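# Loop a rubber band around two bench dogs

## Task

Stretch the rubber band so it goes around each of the two bench dogs exactly once, resting against their sides above the board rather than sitting on their tops, and leave the board lying flat and motionless on the table.

## Robot and tools

ROBOT AND FRAMES
Two arms face each other across the table. left_arm has its base at (-0.048, +0.444, +0.123) m on the +y side. right_arm has its base at (+0.057, -0.463, +0.133) m on the -y side. Arm names do not match left and right in the images. In the scene frame the origin is the table centre, the tabletop is at z = +0.020 m, and +z is up. Reported gripper positions (m), quaternions (wxyz) and velocities are in each arm's own base frame. The fixed camera and the table use the scene frame. Motion offsets are expressed along the current Hand target's own axes. On a gripper, +x is the direction the fingers point and y is the direction they open and close. end_effector_position is the midpoint between the fingers, 3 to 4 cm back from the tips. Only the last 1.5 cm of each finger's inner face is flat.

execute_actions(actions, cameras)
actions is a list of actions. Each action holds up to 15 rows, one per 1/30 s step, and lasts 0.5 s. A short action repeats its last row. Every row has 14 numbers in [-1, 1]: dx, dy, dz, rx, ry, rz, opening for left_arm, then the same seven for right_arm. Send both arms' numbers even when only one moves. The six pose numbers are offsets, not poses. They are measured from that arm's Hand target as it stood when the action began, along that target's axes. Each row counts from that same start, not from the previous row, and repeating an offset in a later action moves the arm further. Scale: 1.0 is 0.6 m or 180 degrees. rx, ry, rz form one rotation vector. opening is absolute: +1 is fully open (0.080 m), -1 fully closed, and empty fingers touch near -0.78. Six zeros re-command the current Hand target. cameras lists camera names, ["all"] or []. By default, images come only with an empty actions list.

move(target, speed, blend, opening_speed, grip_force, blocking, cameras)
target is one 14-number row, or a list of up to 15 rows. Every row is an offset from the same starting Hand targets, with the same layout and scale as above. The gripper follows a straight path and does not avoid obstacles or the other arm. speed is the top path speed in m/s, from 0.002 to 4.3, default 0.25. Rotation is capped at twice that value in rad/s. Give one speed, or one per target. blend is a corner-rounding radius in metres; 0 stops at each target. opening_speed is the finger command rate per second on the -1..+1 scale, at least 0.2. grip_force is the force per finger pad in N, from 8 to 34, either one value or one per arm. It stays set once given. blocking=false returns after about 0.5 s while the move continues. A move lasts at least 0.5 s and at most 10 s, and uses roughly one action per 0.5 s. Its result adds a move: line. done means the arm is at rest within 8 mm and 2 degrees of its pose. off_target, moving, held, blocked and fault mark arms that did not finish. blocked means something halted that arm, which now holds still. limits=paced means a command was clipped; limits=held means a safety check withheld a step.

OTHER TOOLS
wait(seconds 0 to 10, cameras) lets the scene run on the last commands. stop(cameras) brakes a running move. zoom_image(camera, region) enlarges part of the latest image from cam_low, cam_left_wrist or cam_right_wrist. region is [x0, y0, x1, y1] in pixels, at most 504 by 504. finished_scene(scene) ends the current scene permanently, so call it only once the band is in place and stays there untouched.

READING RESULTS
The Hand target is the last commanded pose, after any clipping. Grippers often stop short of it or sag, especially at long reach. Check the position and tilt after each move, and send the remaining distance as a new offset. Each step limits commanded orientation to within 32 degrees of the measured one. grip_measured is on the same scale as opening and can be off by about 2 mm. To hold something, command about 0.08 below the reading at first touch. Less than that gives a lighter grip. Closing fully takes about 0.6 s. grip_effort_n is the gripper motor's effort; negative means closing, and it is not a pad force. Joint velocities reported as within noise mean the arm is still. External joint torques estimate outside loads; a push toward larger joint angles lowers the value. Wrist depth gives a 7x7 grid of distances in mm ahead of each wrist camera, with - meaning no value. Tool commands shows current gripper commands. Sending 0 as an opening closes the gripper, so resend the present value to keep it unchanged.

CAMERAS
cam_low (fixed, scene frame), cam_left_wrist and cam_right_wrist are each 672x504. The calibration figures are approximate, so treat projected positions as accurate to about a centimetre.

WHAT TO AVOID
Do not let the arms, grippers or wrist cameras touch each other, and never close one gripper on the other's fingers. Either can fail the scene. Do not strike the board, dogs or table hard, and do not drop things or let anything leave the table. Release nothing while it is still moving. Keep contact torque below the joint limits in N m: waist 17, shoulder 21.1, elbow 20.4, wrist pitch 3.37, wrist yaw 3.48, wrist roll 3.48. Reaching a limit freezes that arm for 10 s. To end a press, command the target back past the gripper. Avoid big one-step jumps, which can trigger an over-speed stop. Avoid paths near an arm's own base, which can flip its posture. Long holds, stretched reaches and pushing toward unreachable poses heat the motors. A warning appears at 50 °C and the arm stops at 95 °C. Keep strain off the wrist camera cables. Any stop costs time, so prefer moderate speeds and smooth paths. Loose objects may occasionally be nudged by outside pushes.

Each tool is called after ">>>" as a command line: name --argument value for each argument, lists and objects as JSON in quotes; but a table of rows of numbers goes row by row, as --pt "numbers of a row", without its own name.

## Session

>>> execute_actions --actions '[]'

>>> zoom_image --camera "cam_low" --region '[150, 220, 450, 310]'

Scene clock: 0.00 s.
left_arm: end_effector_position=(+0.3835, +0.0248, +0.2373) grip_measured=+1.000 grip_effort_n=n/a end_effector_quat_wxyz=(+0.924, -0.191, +0.037, -0.331) | right_arm: end_effector_position=(+0.1517, +0.3053, +0.1227) grip_measured=+1.000 grip_effort_n=n/a end_effector_quat_wxyz=(+0.674, -0.072, +0.050, +0.734)
Joint positions: left_arm=[0.42 1.569 0.706 0.988 1.093 -0.498 0.08] | right_arm=[0.766 1.529 0.371 0.886 -0.87 -0.234 0.08]
Joint velocities: within noise
Joint torques (N m): no reading
External joint torques (N m): no reading
Motor temperatures (°C): left_arm=[23 37 26 25 27 24] | right_arm=[21 33 28 25 26 28]
Heat: left arm: hottest shoulder 37 °C (+0.0 °C/min); right arm: hottest shoulder 33 °C (+0.0 °C/min).
Wrist depth (mm): cam_left_wrist=[356 362 1602 592 1746 - 1578 / 404 361 1555 - 2630 - 1678 / 1349 368 420 - - - 1869 / 1490 - 429 - 2663 - - / 515 82 692 2394 - 93 - / - 77 - 1853 1991 - - / - 73 373 486 1652 1652 -] | cam_right_wrist=[156 174 - - 1257 1527 - / 166 186 1835 1591 1649 1559 1591 / 172 189 1945 1724 1820 1559 1737 / 166 217 2322 2127 1881 1945 1806 / - 211 1724 1686 1850 1764 1750 / - 94 1379 1371 1363 89 71 / - 273 284 298 300 89 61]
Hand target: left_arm +0.3838, +0.0253, +0.2384; +0.925, -0.187, +0.034, -0.329 | right_arm +0.1515, +0.3056, +0.1243; +0.673, -0.071, +0.047, +0.735
Tool commands: left_gripper/opening=+1.0 right_gripper/opening=+1.0
camera_calibration:
cam_left_wrist: T_world_to_cam=[[-0.616119, -0.702264, 0.356683, 0.177759], [-0.425275, -0.0845687, -0.901105, 0.408749], [0.662978, -0.706876, -0.246551, -0.0995764], [0, 0, 0, 1]] pos_world=[0.349368, 0.0890129, 0.280371]
cam_right_wrist: T_world_to_cam=[[0.99809, 0.0451065, 0.0422108, -0.166636], [0.0594622, -0.516181, -0.854413, 0.281115], [-0.0167512, 0.855291, -0.517877, -0.109828], [0, 0, 0, 1]] pos_world=[0.147763, 0.246558, 0.190345]

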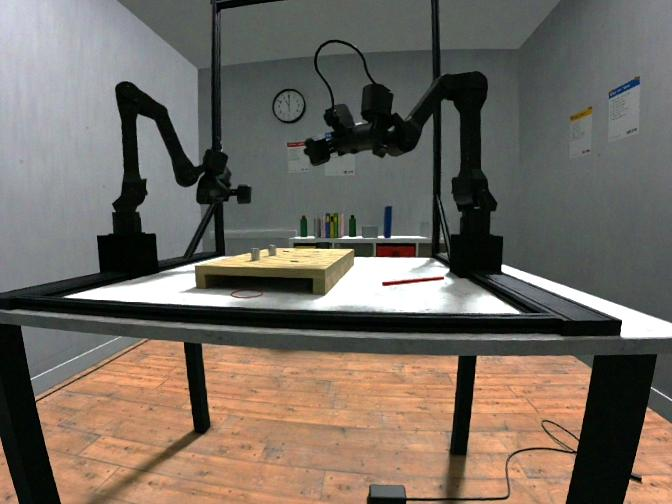

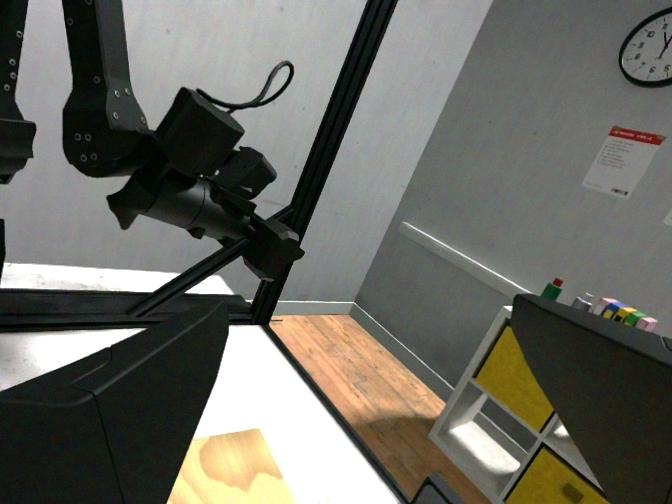

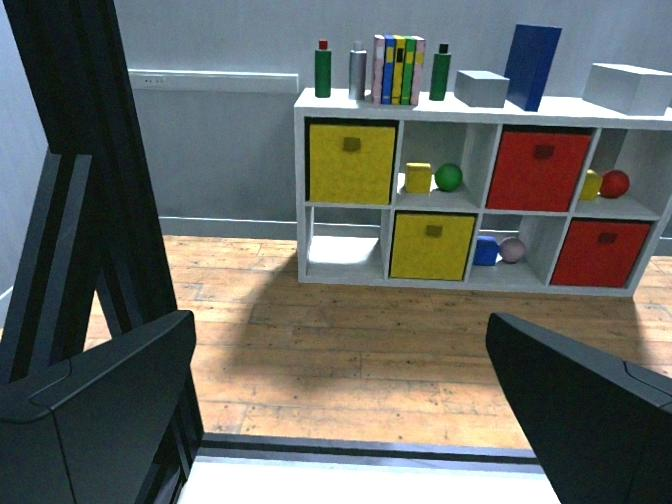

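Scaled by 1.680 from the camera's 672x504 image, which has a finer 960x720 frame.

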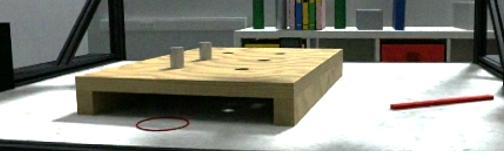

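>>> move --target '[-0.127,-0.103,0.114,-0.0716,0.4505,0.261,-0.4,-0.717,-0.265,0.217,0.437,0.339,-0.36,-0.4]' --speed 0.25 --cameras '["all"]'

Scene clock: 16.00 s.
left_arm: end_effector_position=(+0.3017, +0.0505, +0.3139) grip_measured=-0.396 grip_effort_n=-15.6 end_effector_quat_wxyz=(+0.827, +0.024, +0.561, +0.018) | right_arm: end_effector_position=(+0.3376, -0.0815, +0.3277) grip_measured=-0.397 grip_effort_n=-15.1 end_effector_quat_wxyz=(+0.843, -0.038, +0.536, -0.037)
Joint positions: left_arm=[0.169 1.572 1.963 -1.577 0.006 0.176 0.017] | right_arm=[-0.236 1.71 2.153 -1.563 0.002 -0.239 0.017]
Joint torques (N m): left_arm=[-0.4 -7.14 6.88 0.5 -0.1 -0.18] | right_arm=[0.15 -6.78 6.75 0.58 0.03 0.11]
External joint torques (N m): left_arm=[-0.4 -1.82 1.55 -0.47 -0.11 -0.17] | right_arm=[0.15 -0.49 1.54 -0.47 0.05 0.1]
Heat: left arm: hottest shoulder 39 °C (+7.5 °C/min); right arm: hottest shoulder 34 °C (+3.8 °C/min).
Wrist depth (mm): cam_left_wrist=[1268 470 437 428 427 420 - / 1239 492 438 430 425 420 454 / 1299 496 435 428 423 416 - / 1315 - 433 436 425 461 457 / 1284 - - - 82 461 - / 1246 - - - 72 - - / - - - 70 - - -] | cam_right_wrist=[489 506 517 539 537 1517 1517 / 438 449 469 529 551 1487 1538 / 434 443 460 528 563 1497 1517 / 425 439 452 454 538 1459 1507 / 429 433 452 - 514 1431 1507 / 467 - - - 82 1405 1459 / - - - 506 - - -]
Hand target: left_arm +0.3001, +0.0507, +0.3199; +0.708, +0.001, +0.707, +0.000 | right_arm +0.3408, -0.0812, +0.3289; +0.707, +0.000, +0.707, +0.000
Off the commanded pose: left_arm 0.006 m, 22 deg | right_arm 0.003 m, 26 deg.
joint sent to its limit (left arm) — joint 4 (wrist pitch), lower limit. The joint targets are off in orientation, not in position.
joint sent to its limit (right arm) — joint 4 (wrist pitch), lower limit. The joint targets are off in orientation, not in position.
move: off_target (left_arm, right_arm)
camera_calibration:
cam_left_wrist: T_world_to_cam=[[-0.0227272, -0.998535, -0.0490997, 0.0814435], [-0.998805, 0.0248043, -0.0421175, 0.343055], [0.0432737, 0.0480837, -0.997905, 0.376372], [0, 0, 0, 1]] pos_world=[0.328209, 0.0547176, 0.394031]
cam_right_wrist: T_world_to_cam=[[-0.0301421, -0.988424, 0.148691, -0.115338], [-0.997543, 0.0203351, -0.0670408, 0.388048], [0.0632411, -0.150346, -0.986609, 0.374967], [0, 0, 0, 1]] pos_world=[0.359905, -0.0655194, 0.413111]

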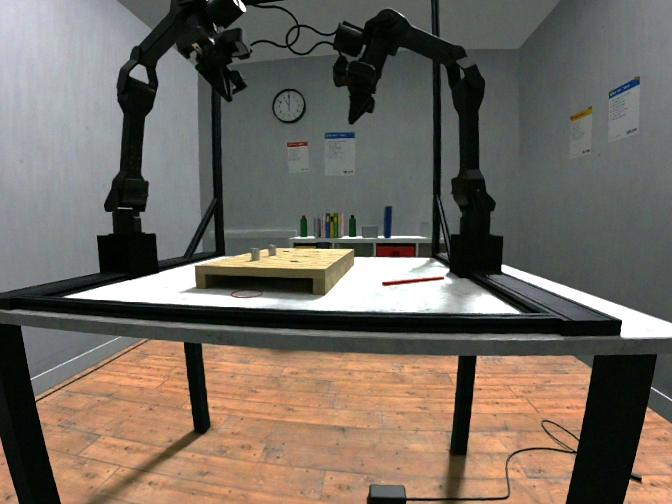

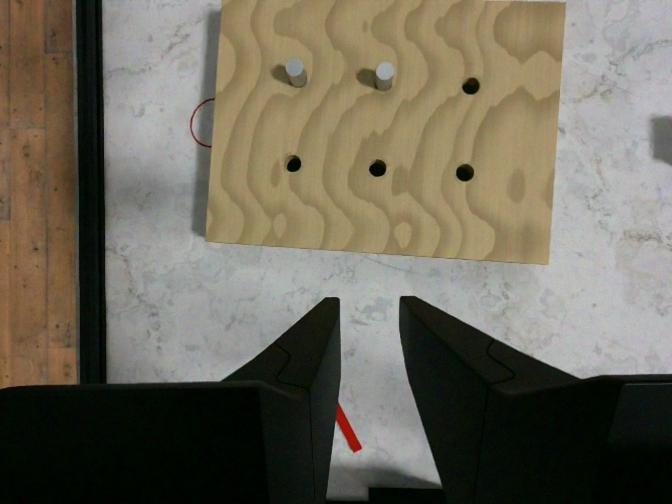

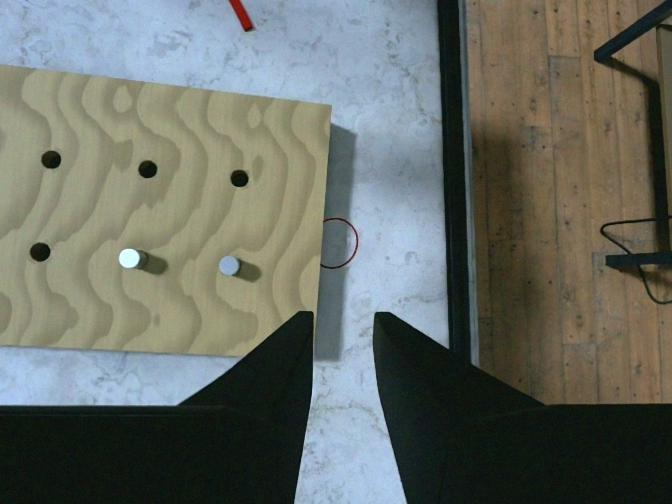

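>>> move --target '[0,0,0,0,0,0,-0.4,0.515,-0.162,0.15,0,0,0,-0.4]' --speed 0.25 --cameras '["cam_right_wrist","cam_left_wrist"]'

>>> zoom_image --camera "cam_right_wrist" --region '[100, 60, 580, 420]'

Scene clock: 40.47 s.
left_arm: end_effector_position=(+0.3017, +0.0505, +0.3139) grip_measured=-0.396 grip_effort_n=-15.6 end_effector_quat_wxyz=(+0.827, +0.024, +0.561, +0.018) | right_arm: end_effector_position=(+0.4284, -0.1773, +0.0225) grip_measured=-0.397 grip_effort_n=-15.1 end_effector_quat_wxyz=(+0.707, +0.002, +0.708, -0.002)
Joint positions: left_arm=[0.169 1.572 1.963 -1.577 0.006 0.176 0.017] | right_arm=[-0.392 2.401 1.999 -1.169 0.002 -0.386 0.017]
Joint torques (N m): left_arm=[-0.13 -7.19 7.04 0.56 -0.08 -0.15] | right_arm=[-0.12 -11.96 6.91 -0.15 0.04 -0.09]
External joint torques (N m): left_arm=[-0.11 -1.83 1.71 -0.39 -0.09 -0.15] | right_arm=[-0.04 -0.68 1.28 -0.48 0.06 -0.09]
Motor temperatures (°C): left_arm=[23 40 30 27 27 24] | right_arm=[21 37 33 26 26 28]
Heat: left arm: hottest shoulder 40 °C (+4.4 °C/min); right arm: hottest shoulder 37 °C (+5.9 °C/min).
Wrist depth (mm): cam_left_wrist=[266 312 438 433 427 422 471 / 293 324 438 432 423 420 - / 1253 - 436 429 424 417 - / 1246 - 449 430 426 419 - / 1261 483 - 94 86 451 - / 1239 - - - 72 - - / - - - 470 - - -] | cam_right_wrist=[113 114 158 159 160 160 156 / - 122 168 169 169 169 158 / 128 129 180 180 181 184 166 / 137 137 192 193 193 194 178 / 147 148 204 204 203 206 1115 / 157 - - 221 82 205 1223 / - - - 246 - - -]
Hand target: left_arm +0.3001, +0.0507, +0.3199; +0.708, +0.001, +0.707, +0.000 | right_arm +0.4308, -0.1781, +0.0197; +0.707, +0.000, +0.707, +0.000
Off the commanded pose: left_arm 0.006 m, 22 deg | right_arm 0.004 m, 0 deg.
joint sent to its limit (left arm) — joint 4 (wrist pitch), lower limit. The joint targets are off in orientation, not in position.
move: off_target (left_arm)
camera_calibration:
cam_left_wrist: T_world_to_cam=[[-0.0227272, -0.998535, -0.0490997, 0.0814435], [-0.998805, 0.0248043, -0.0421175, 0.343055], [0.0432737, 0.0480837, -0.997905, 0.376372], [0, 0, 0, 1]] pos_world=[0.328209, 0.0547176, 0.394031]
cam_right_wrist: T_world_to_cam=[[0.0049666, -0.998955, 0.0454379, -0.176468], [-0.930879, 0.01198, 0.365131, 0.420348], [-0.365294, -0.0441106, -0.929847, 0.254853], [0, 0, 0, 1]] pos_world=[0.485266, -0.170078, 0.0915105]
Images, in order (width x height): cam_left_wrist 672x504, cam_right_wrist 672x504.

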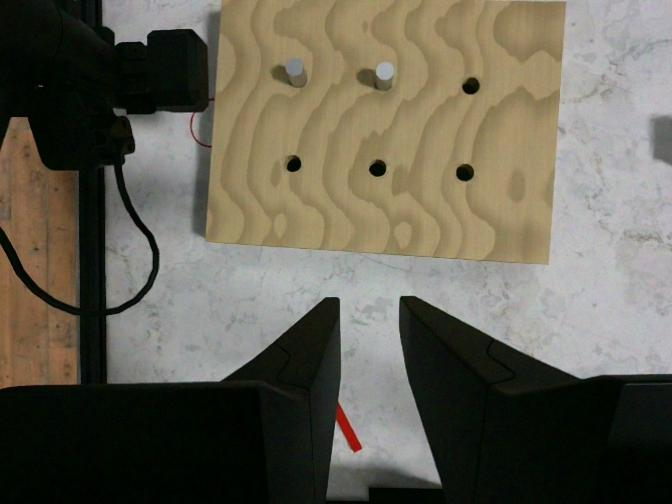

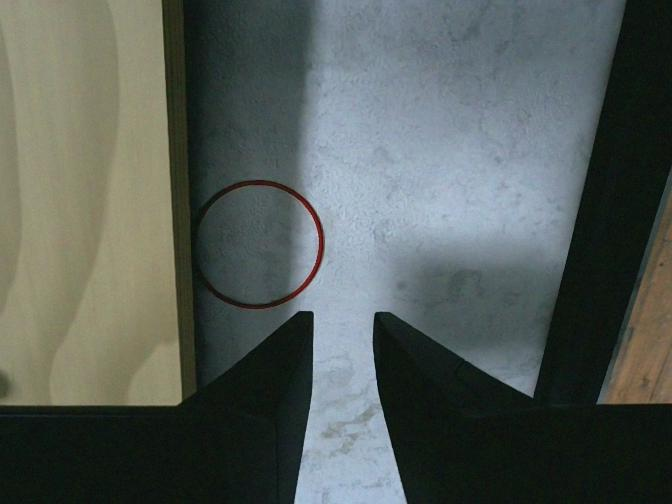

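Scaled by 1.050 from the camera's 672x504 image, which has a finer 960x720 frame.

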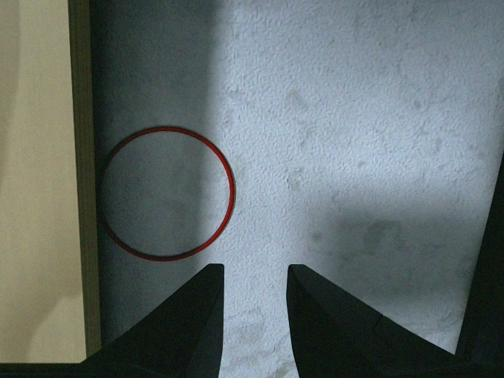

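>>> move --target '[0,0,0,0,0,0,-0.4,0.117,0.01,-0.016,0,0,0,-0.35]' --speed 0.2 --cameras '["cam_right_wrist"]'

Scene clock: 45.50 s.
left_arm: end_effector_position=(+0.3017, +0.0505, +0.3139) grip_measured=-0.396 grip_effort_n=-15.6 end_effector_quat_wxyz=(+0.827, +0.024, +0.561, +0.018) | right_arm: end_effector_position=(+0.4232, -0.1748, -0.0433) grip_measured=-0.353 grip_effort_n=15.6 end_effector_quat_wxyz=(+0.711, +0.000, +0.703, -0.004)
Joint positions: left_arm=[0.169 1.572 1.963 -1.577 0.006 0.176 0.017] | right_arm=[-0.391 2.446 1.808 -0.921 0.002 -0.386 0.019]
Joint torques (N m): left_arm=[-0.26 -7.19 6.92 0.54 -0.11 -0.16] | right_arm=[0.36 -12.12 4.06 0.4 0 0.08]
External joint torques (N m): left_arm=[-0.29 -1.81 1.56 -0.42 -0.12 -0.16] | right_arm=[0.36 -0.91 -1.28 0.04 0.02 0.08]
Heat: left arm: hottest shoulder 40 °C (+4.0 °C/min); right arm: hottest shoulder 39 °C (+7.9 °C/min).
Wrist depth (mm): cam_left_wrist=[244 326 439 432 424 419 - / 282 353 436 434 428 417 - / 303 365 439 428 420 417 - / 1268 - 485 422 423 422 - / 1246 - 485 86 82 455 - / - - - - 72 - - / - - - 471 - - -] | cam_right_wrist=[- 100 100 101 102 101 102 / - 106 107 110 108 109 110 / - 114 113 114 115 115 116 / - 120 123 121 123 124 124 / - 126 128 129 129 133 134 / - - - 141 85 139 142 / - - - 154 62 - -]
Hand target: left_arm +0.3001, +0.0507, +0.3199; +0.708, +0.001, +0.707, +0.000 | right_arm +0.4214, -0.1721, -0.0503; +0.707, +0.000, +0.707, +0.000
Off the commanded pose: left_arm 0.006 m, 22 deg | right_arm 0.008 m, 1 deg.
joint sent to its limit (left arm) — joint 4 (wrist pitch), lower limit. The joint targets are off in orientation, not in position.
move: off_target (left_arm)
camera_calibration:
cam_right_wrist: T_world_to_cam=[[0.00513991, -0.99871, 0.0505243, -0.170734], [-0.935238, 0.0130842, 0.353777, 0.441149], [-0.353981, -0.0490707, -0.933964, 0.186052], [0, 0, 0, 1]] pos_world=[0.479316, -0.167156, 0.0263243]
Images, in order (width x height): cam_right_wrist 672x504.

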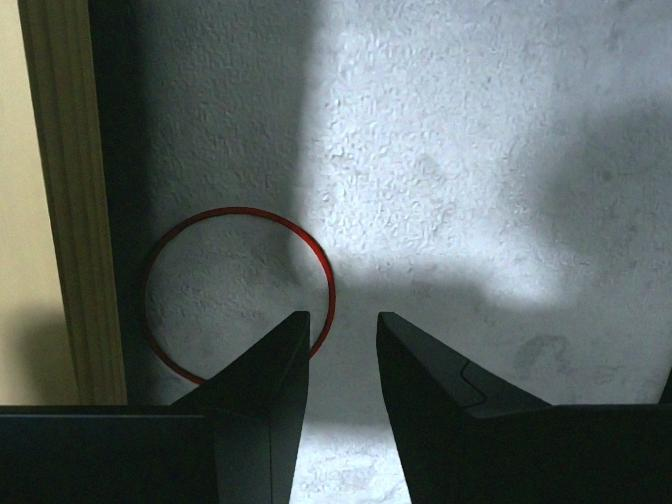

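>>> move --target '[0,0,0,0,0,0,-0.4,0.0267,0.002,-0.008,0,0,0,-0.35]' --speed 0.06 --cameras '["cam_right_wrist"]'

>>> zoom_image --camera "cam_right_wrist" --region '[240, 220, 440, 370]'

Scene clock: 50.10 s.
left_arm: end_effector_position=(+0.3017, +0.0505, +0.3139) grip_measured=-0.396 grip_effort_n=-15.6 end_effector_quat_wxyz=(+0.827, +0.024, +0.561, +0.018) | right_arm: end_effector_position=(+0.4204, -0.1736, -0.0569) grip_measured=-0.353 grip_effort_n=15.6 end_effector_quat_wxyz=(+0.713, -0.001, +0.701, -0.005)
Joint positions: left_arm=[0.169 1.572 1.963 -1.577 0.006 0.176 0.017] | right_arm=[-0.391 2.452 1.76 -0.859 0.002 -0.386 0.019]
Joint torques (N m): left_arm=[-0.23 -7.09 6.96 0.53 -0.1 -0.16] | right_arm=[0.17 -11.4 3.57 0.42 0.02 0.01]
External joint torques (N m): left_arm=[-0.2 -1.72 1.59 -0.44 -0.12 -0.16] | right_arm=[0.17 -0.3 -1.64 0.05 0.04 0.01]
Heat: left arm: hottest shoulder 40 °C (+3.6 °C/min); right arm: hottest shoulder 40 °C (+8.4 °C/min).
Wrist depth (mm): cam_left_wrist=[245 346 438 430 422 422 440 / 286 364 434 433 430 420 467 / 324 367 438 430 424 416 - / 1299 496 428 430 424 419 455 / 1253 - - 94 82 488 444 / - - - - 72 - - / - - - 70 - - -] | cam_right_wrist=[- 90 88 89 90 91 91 / - 94 94 95 95 96 97 / - 100 102 101 101 101 103 / - 106 107 108 110 108 110 / - 115 114 114 115 117 118 / - - - 124 85 123 125 / - - - 135 62 - -]
Hand target: left_arm +0.3001, +0.0507, +0.3199; +0.708, +0.001, +0.707, +0.000 | right_arm +0.4165, -0.1709, -0.0664; +0.707, +0.000, +0.707, +0.000
Off the commanded pose: left_arm 0.006 m, 22 deg | right_arm 0.011 m, 1 deg.
joint sent to its limit (left arm) — joint 4 (wrist pitch), lower limit. The joint targets are off in orientation, not in position.
move: off_target (left_arm, right_arm)
camera_calibration:
cam_right_wrist: T_world_to_cam=[[0.00475028, -0.998567, 0.0533042, -0.168463], [-0.937574, 0.0140897, 0.347501, 0.444081], [-0.347754, -0.0516274, -0.936163, 0.16917], [0, 0, 0, 1]] pos_world=[0.475988, -0.165745, 0.0130316]
Images, in order (width x height): cam_right_wrist 672x504.

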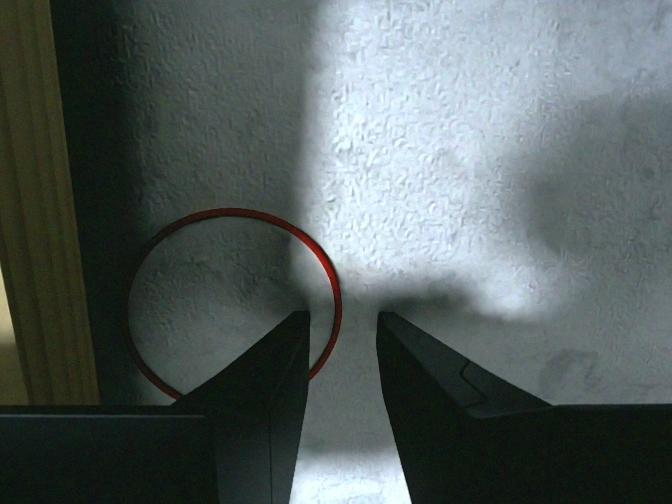

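Scaled by 2.520 from the camera's 672x504 image, which has a finer 960x720 frame.

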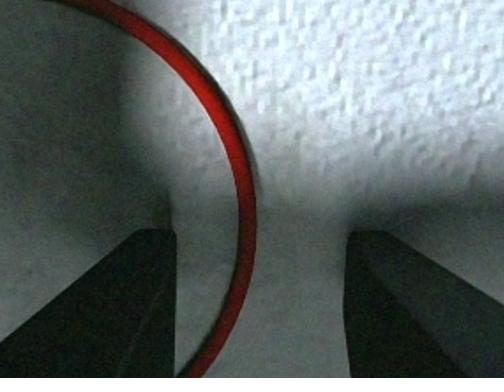

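>>> move --target '[0,0,0,0,0,0,-0.4,0.0085,0,0,0,0,0,-0.4]' --speed 0.04

>>> move --target '[0,0,0,0,0,0,-0.4,0.0035,0,0,0,0,0,-0.4]' --speed 0.04 --cameras '["cam_right_wrist"]'

Scene clock: 53.60 s.
left_arm: end_effector_position=(+0.3017, +0.0505, +0.3139) grip_measured=-0.396 grip_effort_n=-15.6 end_effector_quat_wxyz=(+0.827, +0.024, +0.561, +0.018) | right_arm: end_effector_position=(+0.4210, -0.1741, -0.0600) grip_measured=-0.397 grip_effort_n=-15.1 end_effector_quat_wxyz=(+0.714, -0.002, +0.700, -0.006)
Joint positions: left_arm=[0.169 1.572 1.963 -1.577 0.006 0.176 0.017] | right_arm=[-0.391 2.458 1.757 -0.847 0.003 -0.386 0.017]
Joint torques (N m): left_arm=[-0.3 -7.28 7 0.52 -0.09 -0.15] | right_arm=[0.15 -10.97 3.47 0.52 0.01 0]
External joint torques (N m): left_arm=[-0.27 -1.88 1.67 -0.42 -0.11 -0.15] | right_arm=[0.07 0.19 -1.78 0.13 0.03 0]
Heat: left arm: hottest shoulder 40 °C (+3.4 °C/min); right arm: hottest shoulder 41 °C (+9.0 °C/min).
Wrist depth (mm): cam_left_wrist=[245 341 438 434 430 421 - / 284 364 437 430 424 419 - / 479 372 435 430 425 419 - / 1261 - 439 430 424 421 467 / 1276 - - - 75 455 - / - - - - 72 - - / - - - 72 - - -] | cam_right_wrist=[- 86 87 87 88 89 89 / - 92 92 93 93 94 94 / - 98 99 98 99 100 100 / 103 104 104 105 107 107 107 / - 112 111 111 112 114 115 / - 116 - 120 82 120 122 / - - - 132 - - -]
Hand target: left_arm +0.3001, +0.0507, +0.3199; +0.708, +0.001, +0.707, +0.000 | right_arm +0.4165, -0.1708, -0.0716; +0.707, +0.000, +0.707, +0.000
Off the commanded pose: left_arm 0.006 m, 22 deg | right_arm 0.013 m, 1 deg.
joint sent to its limit (left arm) — joint 4 (wrist pitch), lower limit. The joint targets are off in orientation, not in position.
move: off_target (left_arm, right_arm)

Scene clock: 54.60 s.
left_arm: end_effector_position=(+0.3017, +0.0505, +0.3139) grip_measured=-0.396 grip_effort_n=-15.6 end_effector_quat_wxyz=(+0.827, +0.024, +0.561, +0.018) | right_arm: end_effector_position=(+0.4208, -0.1740, -0.0604) grip_measured=-0.397 grip_effort_n=-14.7 end_effector_quat_wxyz=(+0.714, -0.002, +0.700, -0.006)
Joint positions: left_arm=[0.169 1.572 1.963 -1.577 0.006 0.176 0.017] | right_arm=[-0.391 2.458 1.755 -0.845 0.003 -0.386 0.017]
Joint torques (N m): left_arm=[-0.19 -7.25 7 0.52 -0.09 -0.2] | right_arm=[0.11 -10.58 3.49 0.82 -0.01 0.02]
External joint torques (N m): left_arm=[-0.2 -1.84 1.62 -0.45 -0.1 -0.19] | right_arm=[0.11 0.65 -1.79 0.43 0.01 0.02]
Heat: left arm: hottest shoulder 40 °C (+3.3 °C/min); right arm: hottest shoulder 41 °C (+8.8 °C/min).
Wrist depth (mm): cam_left_wrist=[244 390 437 431 423 418 - / 286 367 433 433 423 418 - / 476 368 436 429 423 417 - / 1246 - 430 421 426 460 454 / 1268 - - - 75 469 - / - - - - 72 - - / - - - 70 - - -] | cam_right_wrist=[- 86 87 87 88 89 89 / - 91 92 93 93 94 94 / - 98 99 99 99 100 100 / 103 103 104 105 107 107 107 / - 112 111 111 112 114 115 / - 117 - 119 82 120 122 / - - - 131 - - -]
Hand target: left_arm +0.3001, +0.0507, +0.3199; +0.708, +0.001, +0.707, +0.000 | right_arm +0.4166, -0.1709, -0.0736; +0.707, +0.000, +0.707, +0.000
Off the commanded pose: left_arm 0.006 m, 22 deg | right_arm 0.014 m, 1 deg.
joint sent to its limit (left arm) — joint 4 (wrist pitch), lower limit. The joint targets are off in orientation, not in position.
move: off_target (left_arm, right_arm)
camera_calibration:
cam_right_wrist: T_world_to_cam=[[0.0045517, -0.998416, 0.05607, -0.168484], [-0.938511, 0.0150917, 0.34492, 0.446046], [-0.34522, -0.0541923, -0.936956, 0.164508], [0, 0, 0, 1]] pos_world=[0.476177, -0.166034, 0.00973413]
Images, in order (width x height): cam_right_wrist 672x504.

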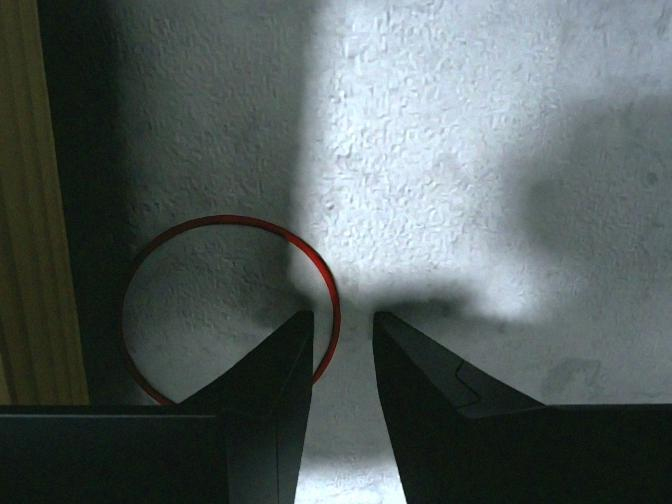

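Near contact; one more step and pinch.

>>> move --target '[0,0,0,0,0,0,-0.4,0.003,0,0,0,0,0,-0.4]' --speed 0.04

>>> move --target '[0,0,0,0,0,0,-0.4,0,0,0,0,0,0,-1]' --opening_speed 0.6

>>> move --target '[0,0,0,0,0,0,-0.4,-0.06,0,0,0,0,0,-1]' --speed 0.1 --cameras '["cam_right_wrist"]'

Scene clock: 58.47 s.
left_arm: end_effector_position=(+0.3017, +0.0505, +0.3139) grip_measured=-0.396 grip_effort_n=-15.6 end_effector_quat_wxyz=(+0.827, +0.024, +0.561, +0.018) | right_arm: end_effector_position=(+0.4210, -0.1741, -0.0607) grip_measured=-0.397 grip_effort_n=-14.2 end_effector_quat_wxyz=(+0.715, -0.002, +0.700, -0.006)
Joint positions: left_arm=[0.169 1.572 1.963 -1.577 0.006 0.176 0.017] | right_arm=[-0.391 2.458 1.754 -0.842 0.003 -0.386 0.017]
Joint torques (N m): left_arm=[-0.24 -7.04 6.9 0.54 -0.09 -0.15] | right_arm=[0.12 -10.1 3.4 1.02 -0.01 0.04]
External joint torques (N m): left_arm=[-0.27 -1.68 1.57 -0.41 -0.1 -0.15] | right_arm=[0.14 1.05 -1.82 0.64 0.01 0.03]
Heat: left arm: hottest shoulder 41 °C (+4.1 °C/min); right arm: hottest shoulder 41 °C (+8.2 °C/min).
Wrist depth (mm): cam_left_wrist=[245 497 441 431 424 419 463 / 283 365 432 431 424 415 473 / 476 371 432 429 424 420 457 / 1268 504 436 425 422 415 - / 1232 - - - 82 - - / - - - - 72 - - / - - - 70 - - -] | cam_right_wrist=[- 86 87 87 88 89 89 / - 91 92 93 93 94 94 / - 98 99 99 99 100 100 / 103 103 104 105 107 107 107 / - 112 111 111 111 114 115 / - 117 - 119 82 120 122 / - - - 131 - - -]
Hand target: left_arm +0.3001, +0.0507, +0.3199; +0.708, +0.001, +0.707, +0.000 | right_arm +0.4166, -0.1709, -0.0753; +0.707, +0.000, +0.707, +0.000
Off the commanded pose: left_arm 0.006 m, 22 deg | right_arm 0.016 m, 1 deg.
joint sent to its limit (left arm) — joint 4 (wrist pitch), lower limit. The joint targets are off in orientation, not in position.
move: off_target (left_arm, right_arm)

Scene clock: 59.97 s.
left_arm: end_effector_position=(+0.3017, +0.0505, +0.3139) grip_measured=-0.396 grip_effort_n=-15.6 end_effector_quat_wxyz=(+0.827, +0.024, +0.561, +0.018) | right_arm: end_effector_position=(+0.4221, -0.1748, -0.0609) grip_measured=-0.756 grip_effort_n=-83.5 end_effector_quat_wxyz=(+0.716, -0.004, +0.698, -0.007)
Joint positions: left_arm=[0.169 1.572 1.963 -1.577 0.006 0.176 0.017] | right_arm=[-0.391 2.458 1.754 -0.836 0.005 -0.386 0.001]
Joint torques (N m): left_arm=[-0.15 -7.16 6.87 0.53 -0.11 -0.19] | right_arm=[0.15 -10.27 3.5 0.55 -0.09 0.02]
External joint torques (N m): left_arm=[-0.12 -1.89 1.6 -0.41 -0.13 -0.19] | right_arm=[0.22 0.99 -1.8 0.14 -0.07 0.02]
Heat: left arm: hottest shoulder 41 °C (+4.0 °C/min); right arm: hottest shoulder 41 °C (+8.0 °C/min).
Wrist depth (mm): cam_left_wrist=[245 300 441 430 425 418 - / 286 364 430 433 424 417 452 / 323 491 439 427 424 422 - / 1246 - 432 422 428 419 - / 1239 - - - 74 471 - / - - - - 72 - - / - - - 71 - - -] | cam_right_wrist=[- 87 87 88 89 90 90 / - 92 92 93 94 94 95 / - 98 99 99 99 101 101 / 103 103 104 105 108 107 108 / - 112 112 110 112 115 115 / - 117 - 74 75 121 123 / - - - - - - -]
Hand target: left_arm +0.3001, +0.0507, +0.3199; +0.708, +0.001, +0.707, +0.000 | right_arm +0.4165, -0.1709, -0.0754; +0.707, +0.000, +0.707, +0.000
Off the commanded pose: left_arm 0.006 m, 22 deg | right_arm 0.016 m, 2 deg.
joint sent to its limit (left arm) — joint 4 (wrist pitch), lower limit. The joint targets are off in orientation, not in position.
move: off_target (left_arm, right_arm)

Scene clock: 61.13 s.
left_arm: end_effector_position=(+0.3017, +0.0505, +0.3139) grip_measured=-0.396 grip_effort_n=-15.6 end_effector_quat_wxyz=(+0.827, +0.024, +0.561, +0.018) | right_arm: end_effector_position=(+0.4104, -0.1699, -0.0478) grip_measured=-0.756 grip_effort_n=-83.5 end_effector_quat_wxyz=(+0.698, +0.004, +0.716, +0.000)
Joint positions: left_arm=[0.169 1.572 1.963 -1.577 0.006 0.176 0.017] | right_arm=[-0.391 2.433 1.764 -0.928 0.005 -0.386 0.001]
Joint torques (N m): left_arm=[-0.36 -7.1 6.86 0.52 -0.1 -0.19] | right_arm=[0.14 -14.78 6.22 -0.21 -0.09 -0.01]
External joint torques (N m): left_arm=[-0.33 -1.6 1.47 -0.43 -0.12 -0.18] | right_arm=[0.06 -3.86 1.09 -0.48 -0.06 -0.01]
Motor temperatures (°C): left_arm=[23 41 30 27 27 24] | right_arm=[21 42 32 26 26 28]
Heat: left arm: hottest shoulder 41 °C (+4.1 °C/min); right arm: hottest shoulder 42 °C (+9.1 °C/min).
Wrist depth (mm): cam_left_wrist=[246 494 438 434 428 419 464 / 285 359 437 430 425 421 460 / 477 496 437 430 423 417 432 / 1268 505 429 421 420 421 - / 1268 - - - 83 467 442 / - - - 89 72 - - / - - - 72 - - -] | cam_right_wrist=[- 95 96 96 97 96 97 / - 102 102 - 103 102 103 / - 109 108 110 110 110 110 / - 114 121 116 120 120 119 / - 125 127 123 128 130 128 / - 133 - 74 75 137 138 / - - - - - - -]
Hand target: left_arm +0.3001, +0.0507, +0.3199; +0.708, +0.001, +0.707, +0.000 | right_arm +0.4165, -0.1709, -0.0394; +0.707, +0.000, +0.707, +0.000
Off the commanded pose: left_arm 0.006 m, 22 deg | right_arm 0.010 m, 2 deg.
joint sent to its limit (left arm) — joint 4 (wrist pitch), lower limit. The joint targets are off in orientation, not in position.
move: off_target (left_arm, right_arm)
camera_calibration:
cam_right_wrist: T_world_to_cam=[[0.00672691, -0.999238, 0.0384476, -0.166896], [-0.921579, 0.00872854, 0.388093, 0.425937], [-0.388133, -0.0380432, -0.920818, 0.19403], [0, 0, 0, 1]] pos_world=[0.468967, -0.163105, 0.0197794]
Images, in order (width x height): cam_right_wrist 672x504.

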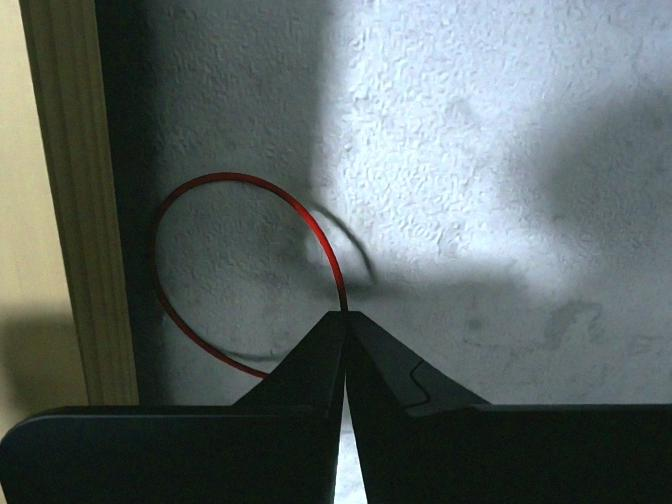

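>>> move --pt "0 0 0 0 0 0 -0.4 -0.08 -0.06 0 0 0 0 -1" --pt "0 0 0 0 0 0 -0.4 -0.25 -0.06 0 0 0 0.222 -1" --speed 0.15 --blend 0.02 --cameras '["all"]'

Scene clock: 67.03 s.
left_arm: end_effector_position=(+0.3017, +0.0505, +0.3139) grip_measured=-0.396 grip_effort_n=-15.6 end_effector_quat_wxyz=(+0.827, +0.024, +0.561, +0.018) | right_arm: end_effector_position=(+0.4139, -0.2058, +0.0996) grip_measured=-0.756 grip_effort_n=-83.5 end_effector_quat_wxyz=(+0.756, +0.227, +0.594, +0.157)
Joint positions: left_arm=[0.169 1.572 1.963 -1.577 0.006 0.176 0.017] | right_arm=[-0.642 2.483 2.346 -1.563 -0.584 -0.578 0.001]
Joint torques (N m): left_arm=[-0.25 -7.03 6.95 0.51 -0.13 -0.15] | right_arm=[-0.13 -15.72 6.76 -0.38 -0.59 0.11]
External joint torques (N m): left_arm=[-0.24 -1.71 1.64 -0.45 -0.14 -0.15] | right_arm=[-0.13 -4.25 1.33 -0.5 -0.22 0.13]
Motor temperatures (°C): left_arm=[23 41 31 27 27 24] | right_arm=[21 47 32 26 26 28]
Heat: left arm: hottest shoulder 41 °C (+3.0 °C/min); right arm: hottest shoulder 47 °C (+14.2 °C/min). Heating fast: the right arm's shoulder motor: a push or a pull is the cause, and it goes on while you think. Ease it with your next call, before anything else.
Wrist depth (mm): cam_left_wrist=[316 - 438 433 424 419 - / 1268 - 439 432 427 417 - / 1276 501 438 425 424 422 448 / 1246 505 448 430 421 411 - / 1239 478 - 94 82 - - / - - - - 72 - - / - - - 70 - - -] | cam_right_wrist=[468 365 270 237 251 224 204 / 390 326 273 245 260 231 207 / 414 342 281 250 263 234 211 / 423 346 290 258 267 242 215 / 439 359 296 262 275 245 218 / 579 366 - 74 - - 222 / - - - - - - -]
Hand target: left_arm +0.3001, +0.0507, +0.3199; +0.708, +0.001, +0.707, +0.000 | right_arm +0.4164, -0.2071, +0.1106; +0.665, +0.242, +0.664, +0.242
Off the commanded pose: left_arm 0.006 m, 22 deg | right_arm 0.011 m, 16 deg.
joint sent to its limit (left arm) — joint 4 (wrist pitch), lower limit. The joint targets are off in orientation, not in position.
joint sent to its limit (right arm) — joint 3 (elbow), upper limit, where the elbow is as straight as it goes; joint 4 (wrist pitch), lower limit. The joint targets are off in orientation, not in position.
move: off_target (left_arm, right_arm)
camera_calibration:
cam_left_wrist: T_world_to_cam=[[-0.0227272, -0.998535, -0.0490997, 0.0814435], [-0.998805, 0.0248043, -0.0421175, 0.343055], [0.0432737, 0.0480837, -0.997905, 0.376372], [0, 0, 0, 1]] pos_world=[0.328209, 0.0547176, 0.394031]
cam_right_wrist: T_world_to_cam=[[-0.0327321, -0.87151, -0.489284, -0.113283], [-0.991442, -0.0335886, 0.126153, 0.418537], [-0.126378, 0.489226, -0.862952, 0.324222], [0, 0, 0, 1]] pos_world=[0.452221, -0.243287, 0.171561]

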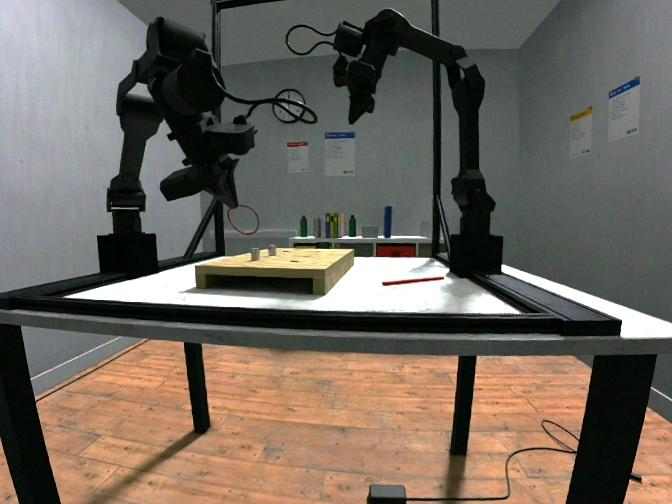

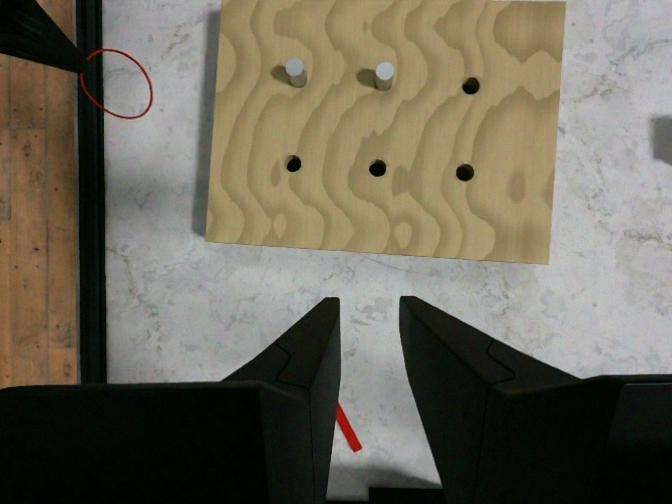

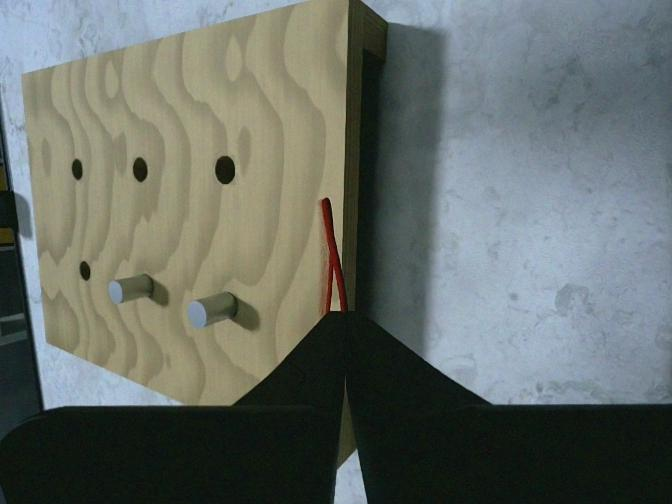

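>>> move --target '[0,0,0,0,0,0,-0.4,0.245,0.225,-0.031,0,0,0,-1]' --speed 0.2 --cameras '["all"]'

>>> zoom_image --camera "cam_low" --region '[180, 200, 360, 290]'

Scene clock: 75.33 s.
left_arm: end_effector_position=(+0.3017, +0.0505, +0.3139) grip_measured=-0.396 grip_effort_n=-15.6 end_effector_quat_wxyz=(+0.827, +0.024, +0.561, +0.018) | right_arm: end_effector_position=(+0.4001, -0.0105, +0.0806) grip_measured=-0.756 grip_effort_n=-83.5 end_effector_quat_wxyz=(+0.663, +0.239, +0.667, +0.239)
Joint positions: left_arm=[0.169 1.572 1.963 -1.577 0.006 0.176 0.017] | right_arm=[-0.259 2.23 1.793 -1.349 -0.661 -0.334 0.001]
Joint torques (N m): left_arm=[-0.15 -7.19 6.95 0.56 -0.09 -0.18] | right_arm=[-0.08 -14.03 3.73 -0.02 -0.62 0.08]
External joint torques (N m): left_arm=[-0.15 -1.87 1.64 -0.39 -0.11 -0.18] | right_arm=[-0.07 -4.06 -1.59 -0.05 -0.22 0.12]
Motor temperatures (°C): left_arm=[23 41 31 27 27 24] | right_arm=[21 53 32 25 26 28]
Heat: left arm: hottest shoulder 41 °C (+2.0 °C/min); right arm: hottest shoulder 53 °C (+19.2 °C/min). Heating fast: the right arm's shoulder motor: a push or a pull is the cause, and it goes on while you think. Ease it with your next call, before anything else.
Wrist depth (mm): cam_left_wrist=[201 237 246 430 426 420 - / 211 262 435 431 428 419 - / 1239 498 439 428 425 419 444 / 1253 - 424 419 420 417 459 / 1239 - - 86 74 - 453 / - - - - 72 - - / - - - 71 - - -] | cam_right_wrist=[1478 292 248 204 175 155 141 / 1661 309 262 217 184 161 142 / 1673 442 288 228 195 170 148 / 1835 494 309 241 206 174 155 / - 546 454 250 220 179 164 / - - - 74 75 195 173 / - - - - - - -]
Hand target: left_arm +0.3001, +0.0507, +0.3199; +0.708, +0.001, +0.707, +0.000 | right_arm +0.3979, -0.0091, +0.0848; +0.665, +0.242, +0.664, +0.242
Off the commanded pose: left_arm 0.006 m, 22 deg | right_arm 0.005 m, 1 deg.
MOTOR HOT: joint 2 (shoulder) of the right arm reports 53 °C; the controller stops that arm at 95 °C. To cool a motor, set the load down, stop pushing, or move to a pose that needs little force.
joint sent to its limit (left arm) — joint 4 (wrist pitch), lower limit. The joint targets are off in orientation, not in position.
move: off_target (left_arm)
camera_calibration:
cam_left_wrist: T_world_to_cam=[[-0.0227272, -0.998535, -0.0490997, 0.0814435], [-0.998805, 0.0248043, -0.0421175, 0.343055], [0.0432737, 0.0480837, -0.997905, 0.376372], [0, 0, 0, 1]] pos_world=[0.328209, 0.0547176, 0.394031]
cam_right_wrist: T_world_to_cam=[[0.00978264, -0.798634, -0.601738, 0.0399863], [-0.92952, -0.22911, 0.288966, 0.373871], [-0.368642, 0.5565, -0.744587, 0.298532], [0, 0, 0, 1]] pos_world=[0.457181, -0.0485414, 0.138309]

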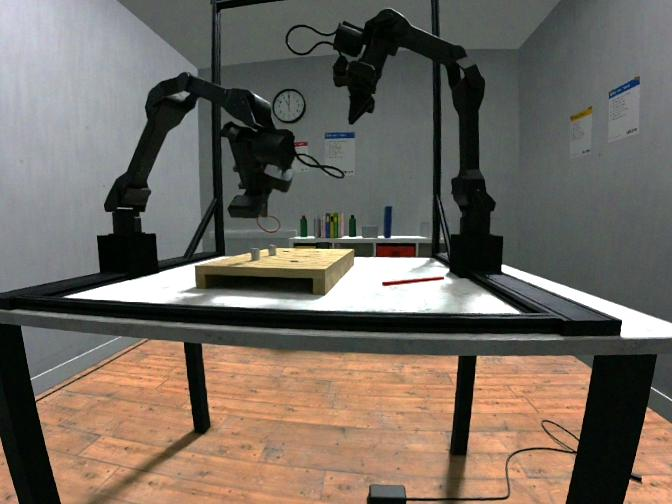

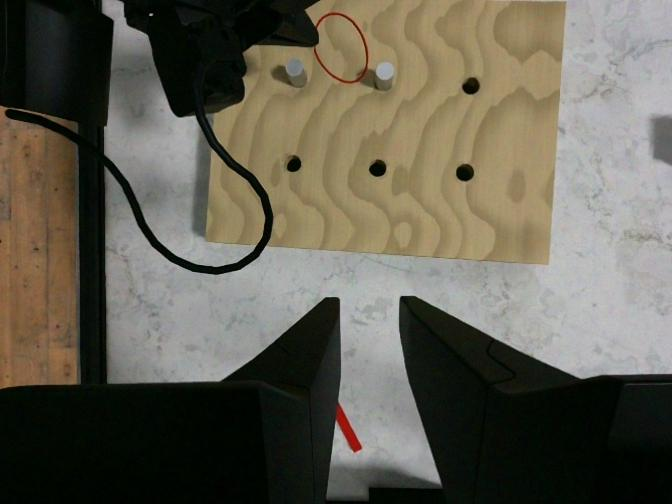

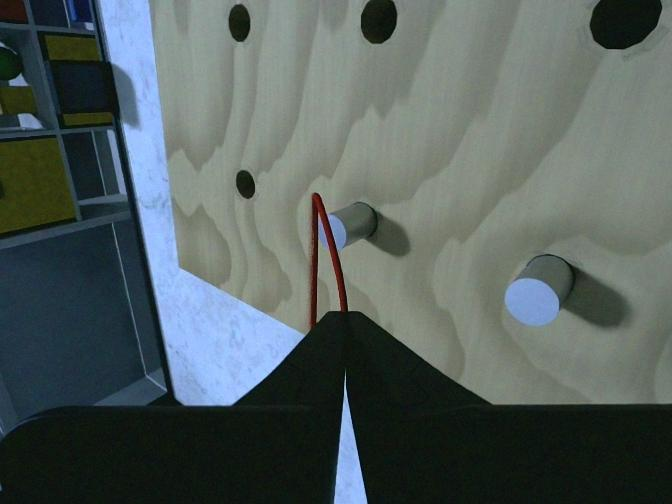

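Scaled by 2.800 from the camera's 672x504 image, which has a finer 960x720 frame.

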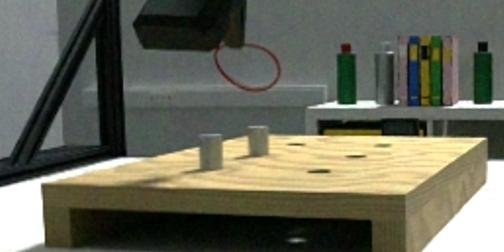

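>>> move --pt "0 0 0 0 0 0 -0.4 -0.0563 -0.067 -0.0167 0 0 0 -1" --pt "0 0 0 0 0 0 -0.4 0.029 -0.139 -0.0167 0 0 0 -1" --speed 0.12 --cameras '["all"]'

>>> zoom_image --camera "cam_low" --region '[180, 200, 360, 290]'

Scene clock: 89.00 s.
left_arm: end_effector_position=(+0.3017, +0.0505, +0.3139) grip_measured=-0.396 grip_effort_n=-15.6 end_effector_quat_wxyz=(+0.827, +0.024, +0.561, +0.018) | right_arm: end_effector_position=(+0.3913, -0.0642, +0.0240) grip_measured=-0.756 grip_effort_n=-83.5 end_effector_quat_wxyz=(+0.672, +0.238, +0.659, +0.238)
Joint positions: left_arm=[0.169 1.572 1.963 -1.577 0.006 0.176 0.017] | right_arm=[-0.39 2.336 1.737 -1.255 -0.635 -0.483 0.001]
Joint torques (N m): left_arm=[-0.25 -7.15 6.92 0.53 -0.08 -0.17] | right_arm=[0.11 -10.82 3.58 -0.14 -0.38 -0.16]
External joint torques (N m): left_arm=[-0.26 -1.76 1.58 -0.42 -0.09 -0.16] | right_arm=[0.12 -0.52 -1.39 -0.04 0.01 -0.12]
Motor temperatures (°C): left_arm=[23 41 31 27 27 24] | right_arm=[21 57 32 25 26 28]
Heat: left arm: hottest shoulder 41 °C (+2.0 °C/min); right arm: hottest shoulder 57 °C (+21.0 °C/min). Fold the right arm in close to its base, or ease its load, before you think long.
Wrist depth (mm): cam_left_wrist=[260 287 324 430 424 419 - / 283 307 434 430 424 418 - / 1268 - 435 431 427 419 458 / 1307 - 440 430 424 426 454 / 1253 - - 87 82 - 467 / - - - - 72 - - / - - - 71 - - -] | cam_right_wrist=[270 213 171 143 126 107 97 / 294 231 181 151 128 113 98 / 1602 255 193 158 135 119 103 / 1928 286 209 157 142 122 107 / - 439 235 139 150 128 111 / - 505 - 74 75 132 115 / - - - - - - -]
Hand target: left_arm +0.3001, +0.0507, +0.3199; +0.708, +0.001, +0.707, +0.000 | right_arm +0.3879, -0.0619, +0.0178; +0.665, +0.242, +0.664, +0.242
Off the commanded pose: left_arm 0.006 m, 22 deg | right_arm 0.007 m, 1 deg.
MOTOR HOT: still on. Joint 2 (shoulder) of the right arm reports 57 °C.
joint sent to its limit (left arm) — joint 4 (wrist pitch), lower limit. The joint targets are off in orientation, not in position.
move: off_target (left_arm)
camera_calibration:
cam_left_wrist: T_world_to_cam=[[-0.0227272, -0.998535, -0.0490997, 0.0814435], [-0.998805, 0.0248043, -0.0421175, 0.343055], [0.0432737, 0.0480837, -0.997905, 0.376372], [0, 0, 0, 1]] pos_world=[0.328209, 0.0547176, 0.394031]
cam_right_wrist: T_world_to_cam=[[0.0156554, -0.800658, -0.598917, -0.0393595], [-0.937679, -0.219721, 0.269221, 0.374054], [-0.347149, 0.557378, -0.7542, 0.274887], [0, 0, 0, 1]] pos_world=[0.446785, -0.102542, 0.0830435]

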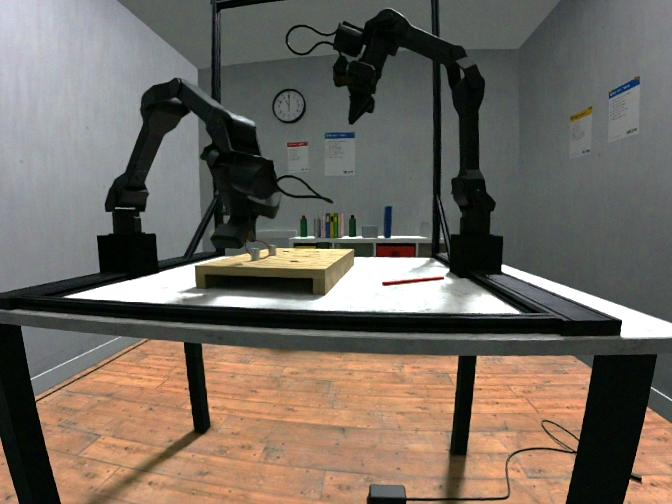

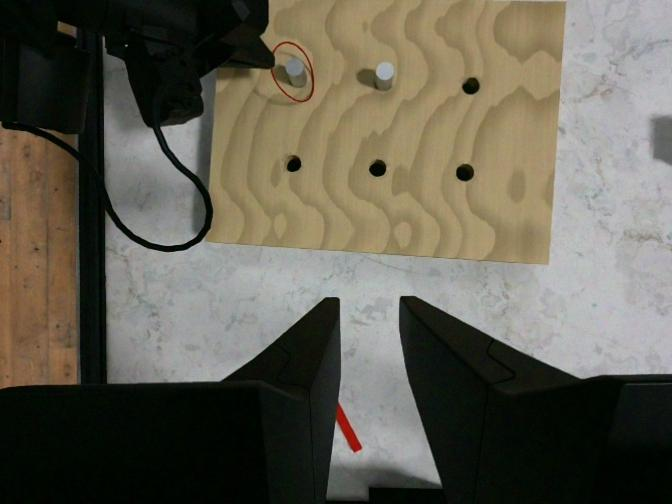

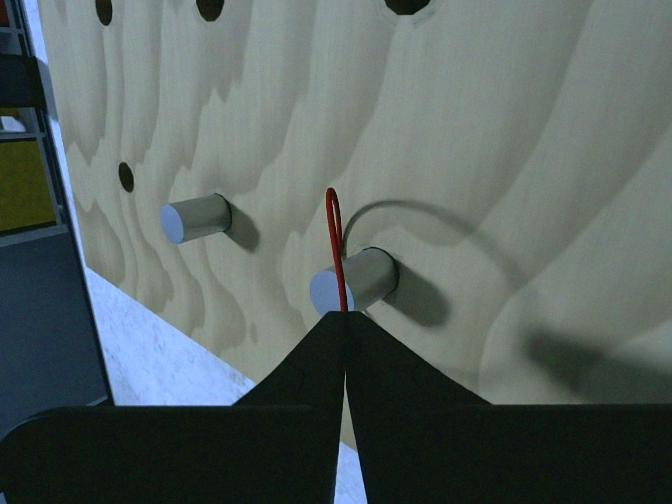

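Scaled by 2.800 from the camera's 672x504 image, which has a finer 960x720 frame.

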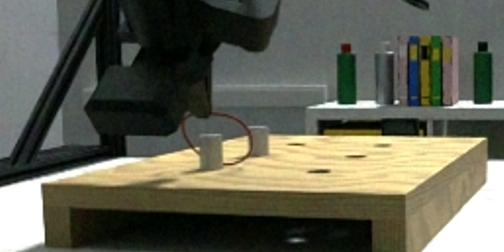

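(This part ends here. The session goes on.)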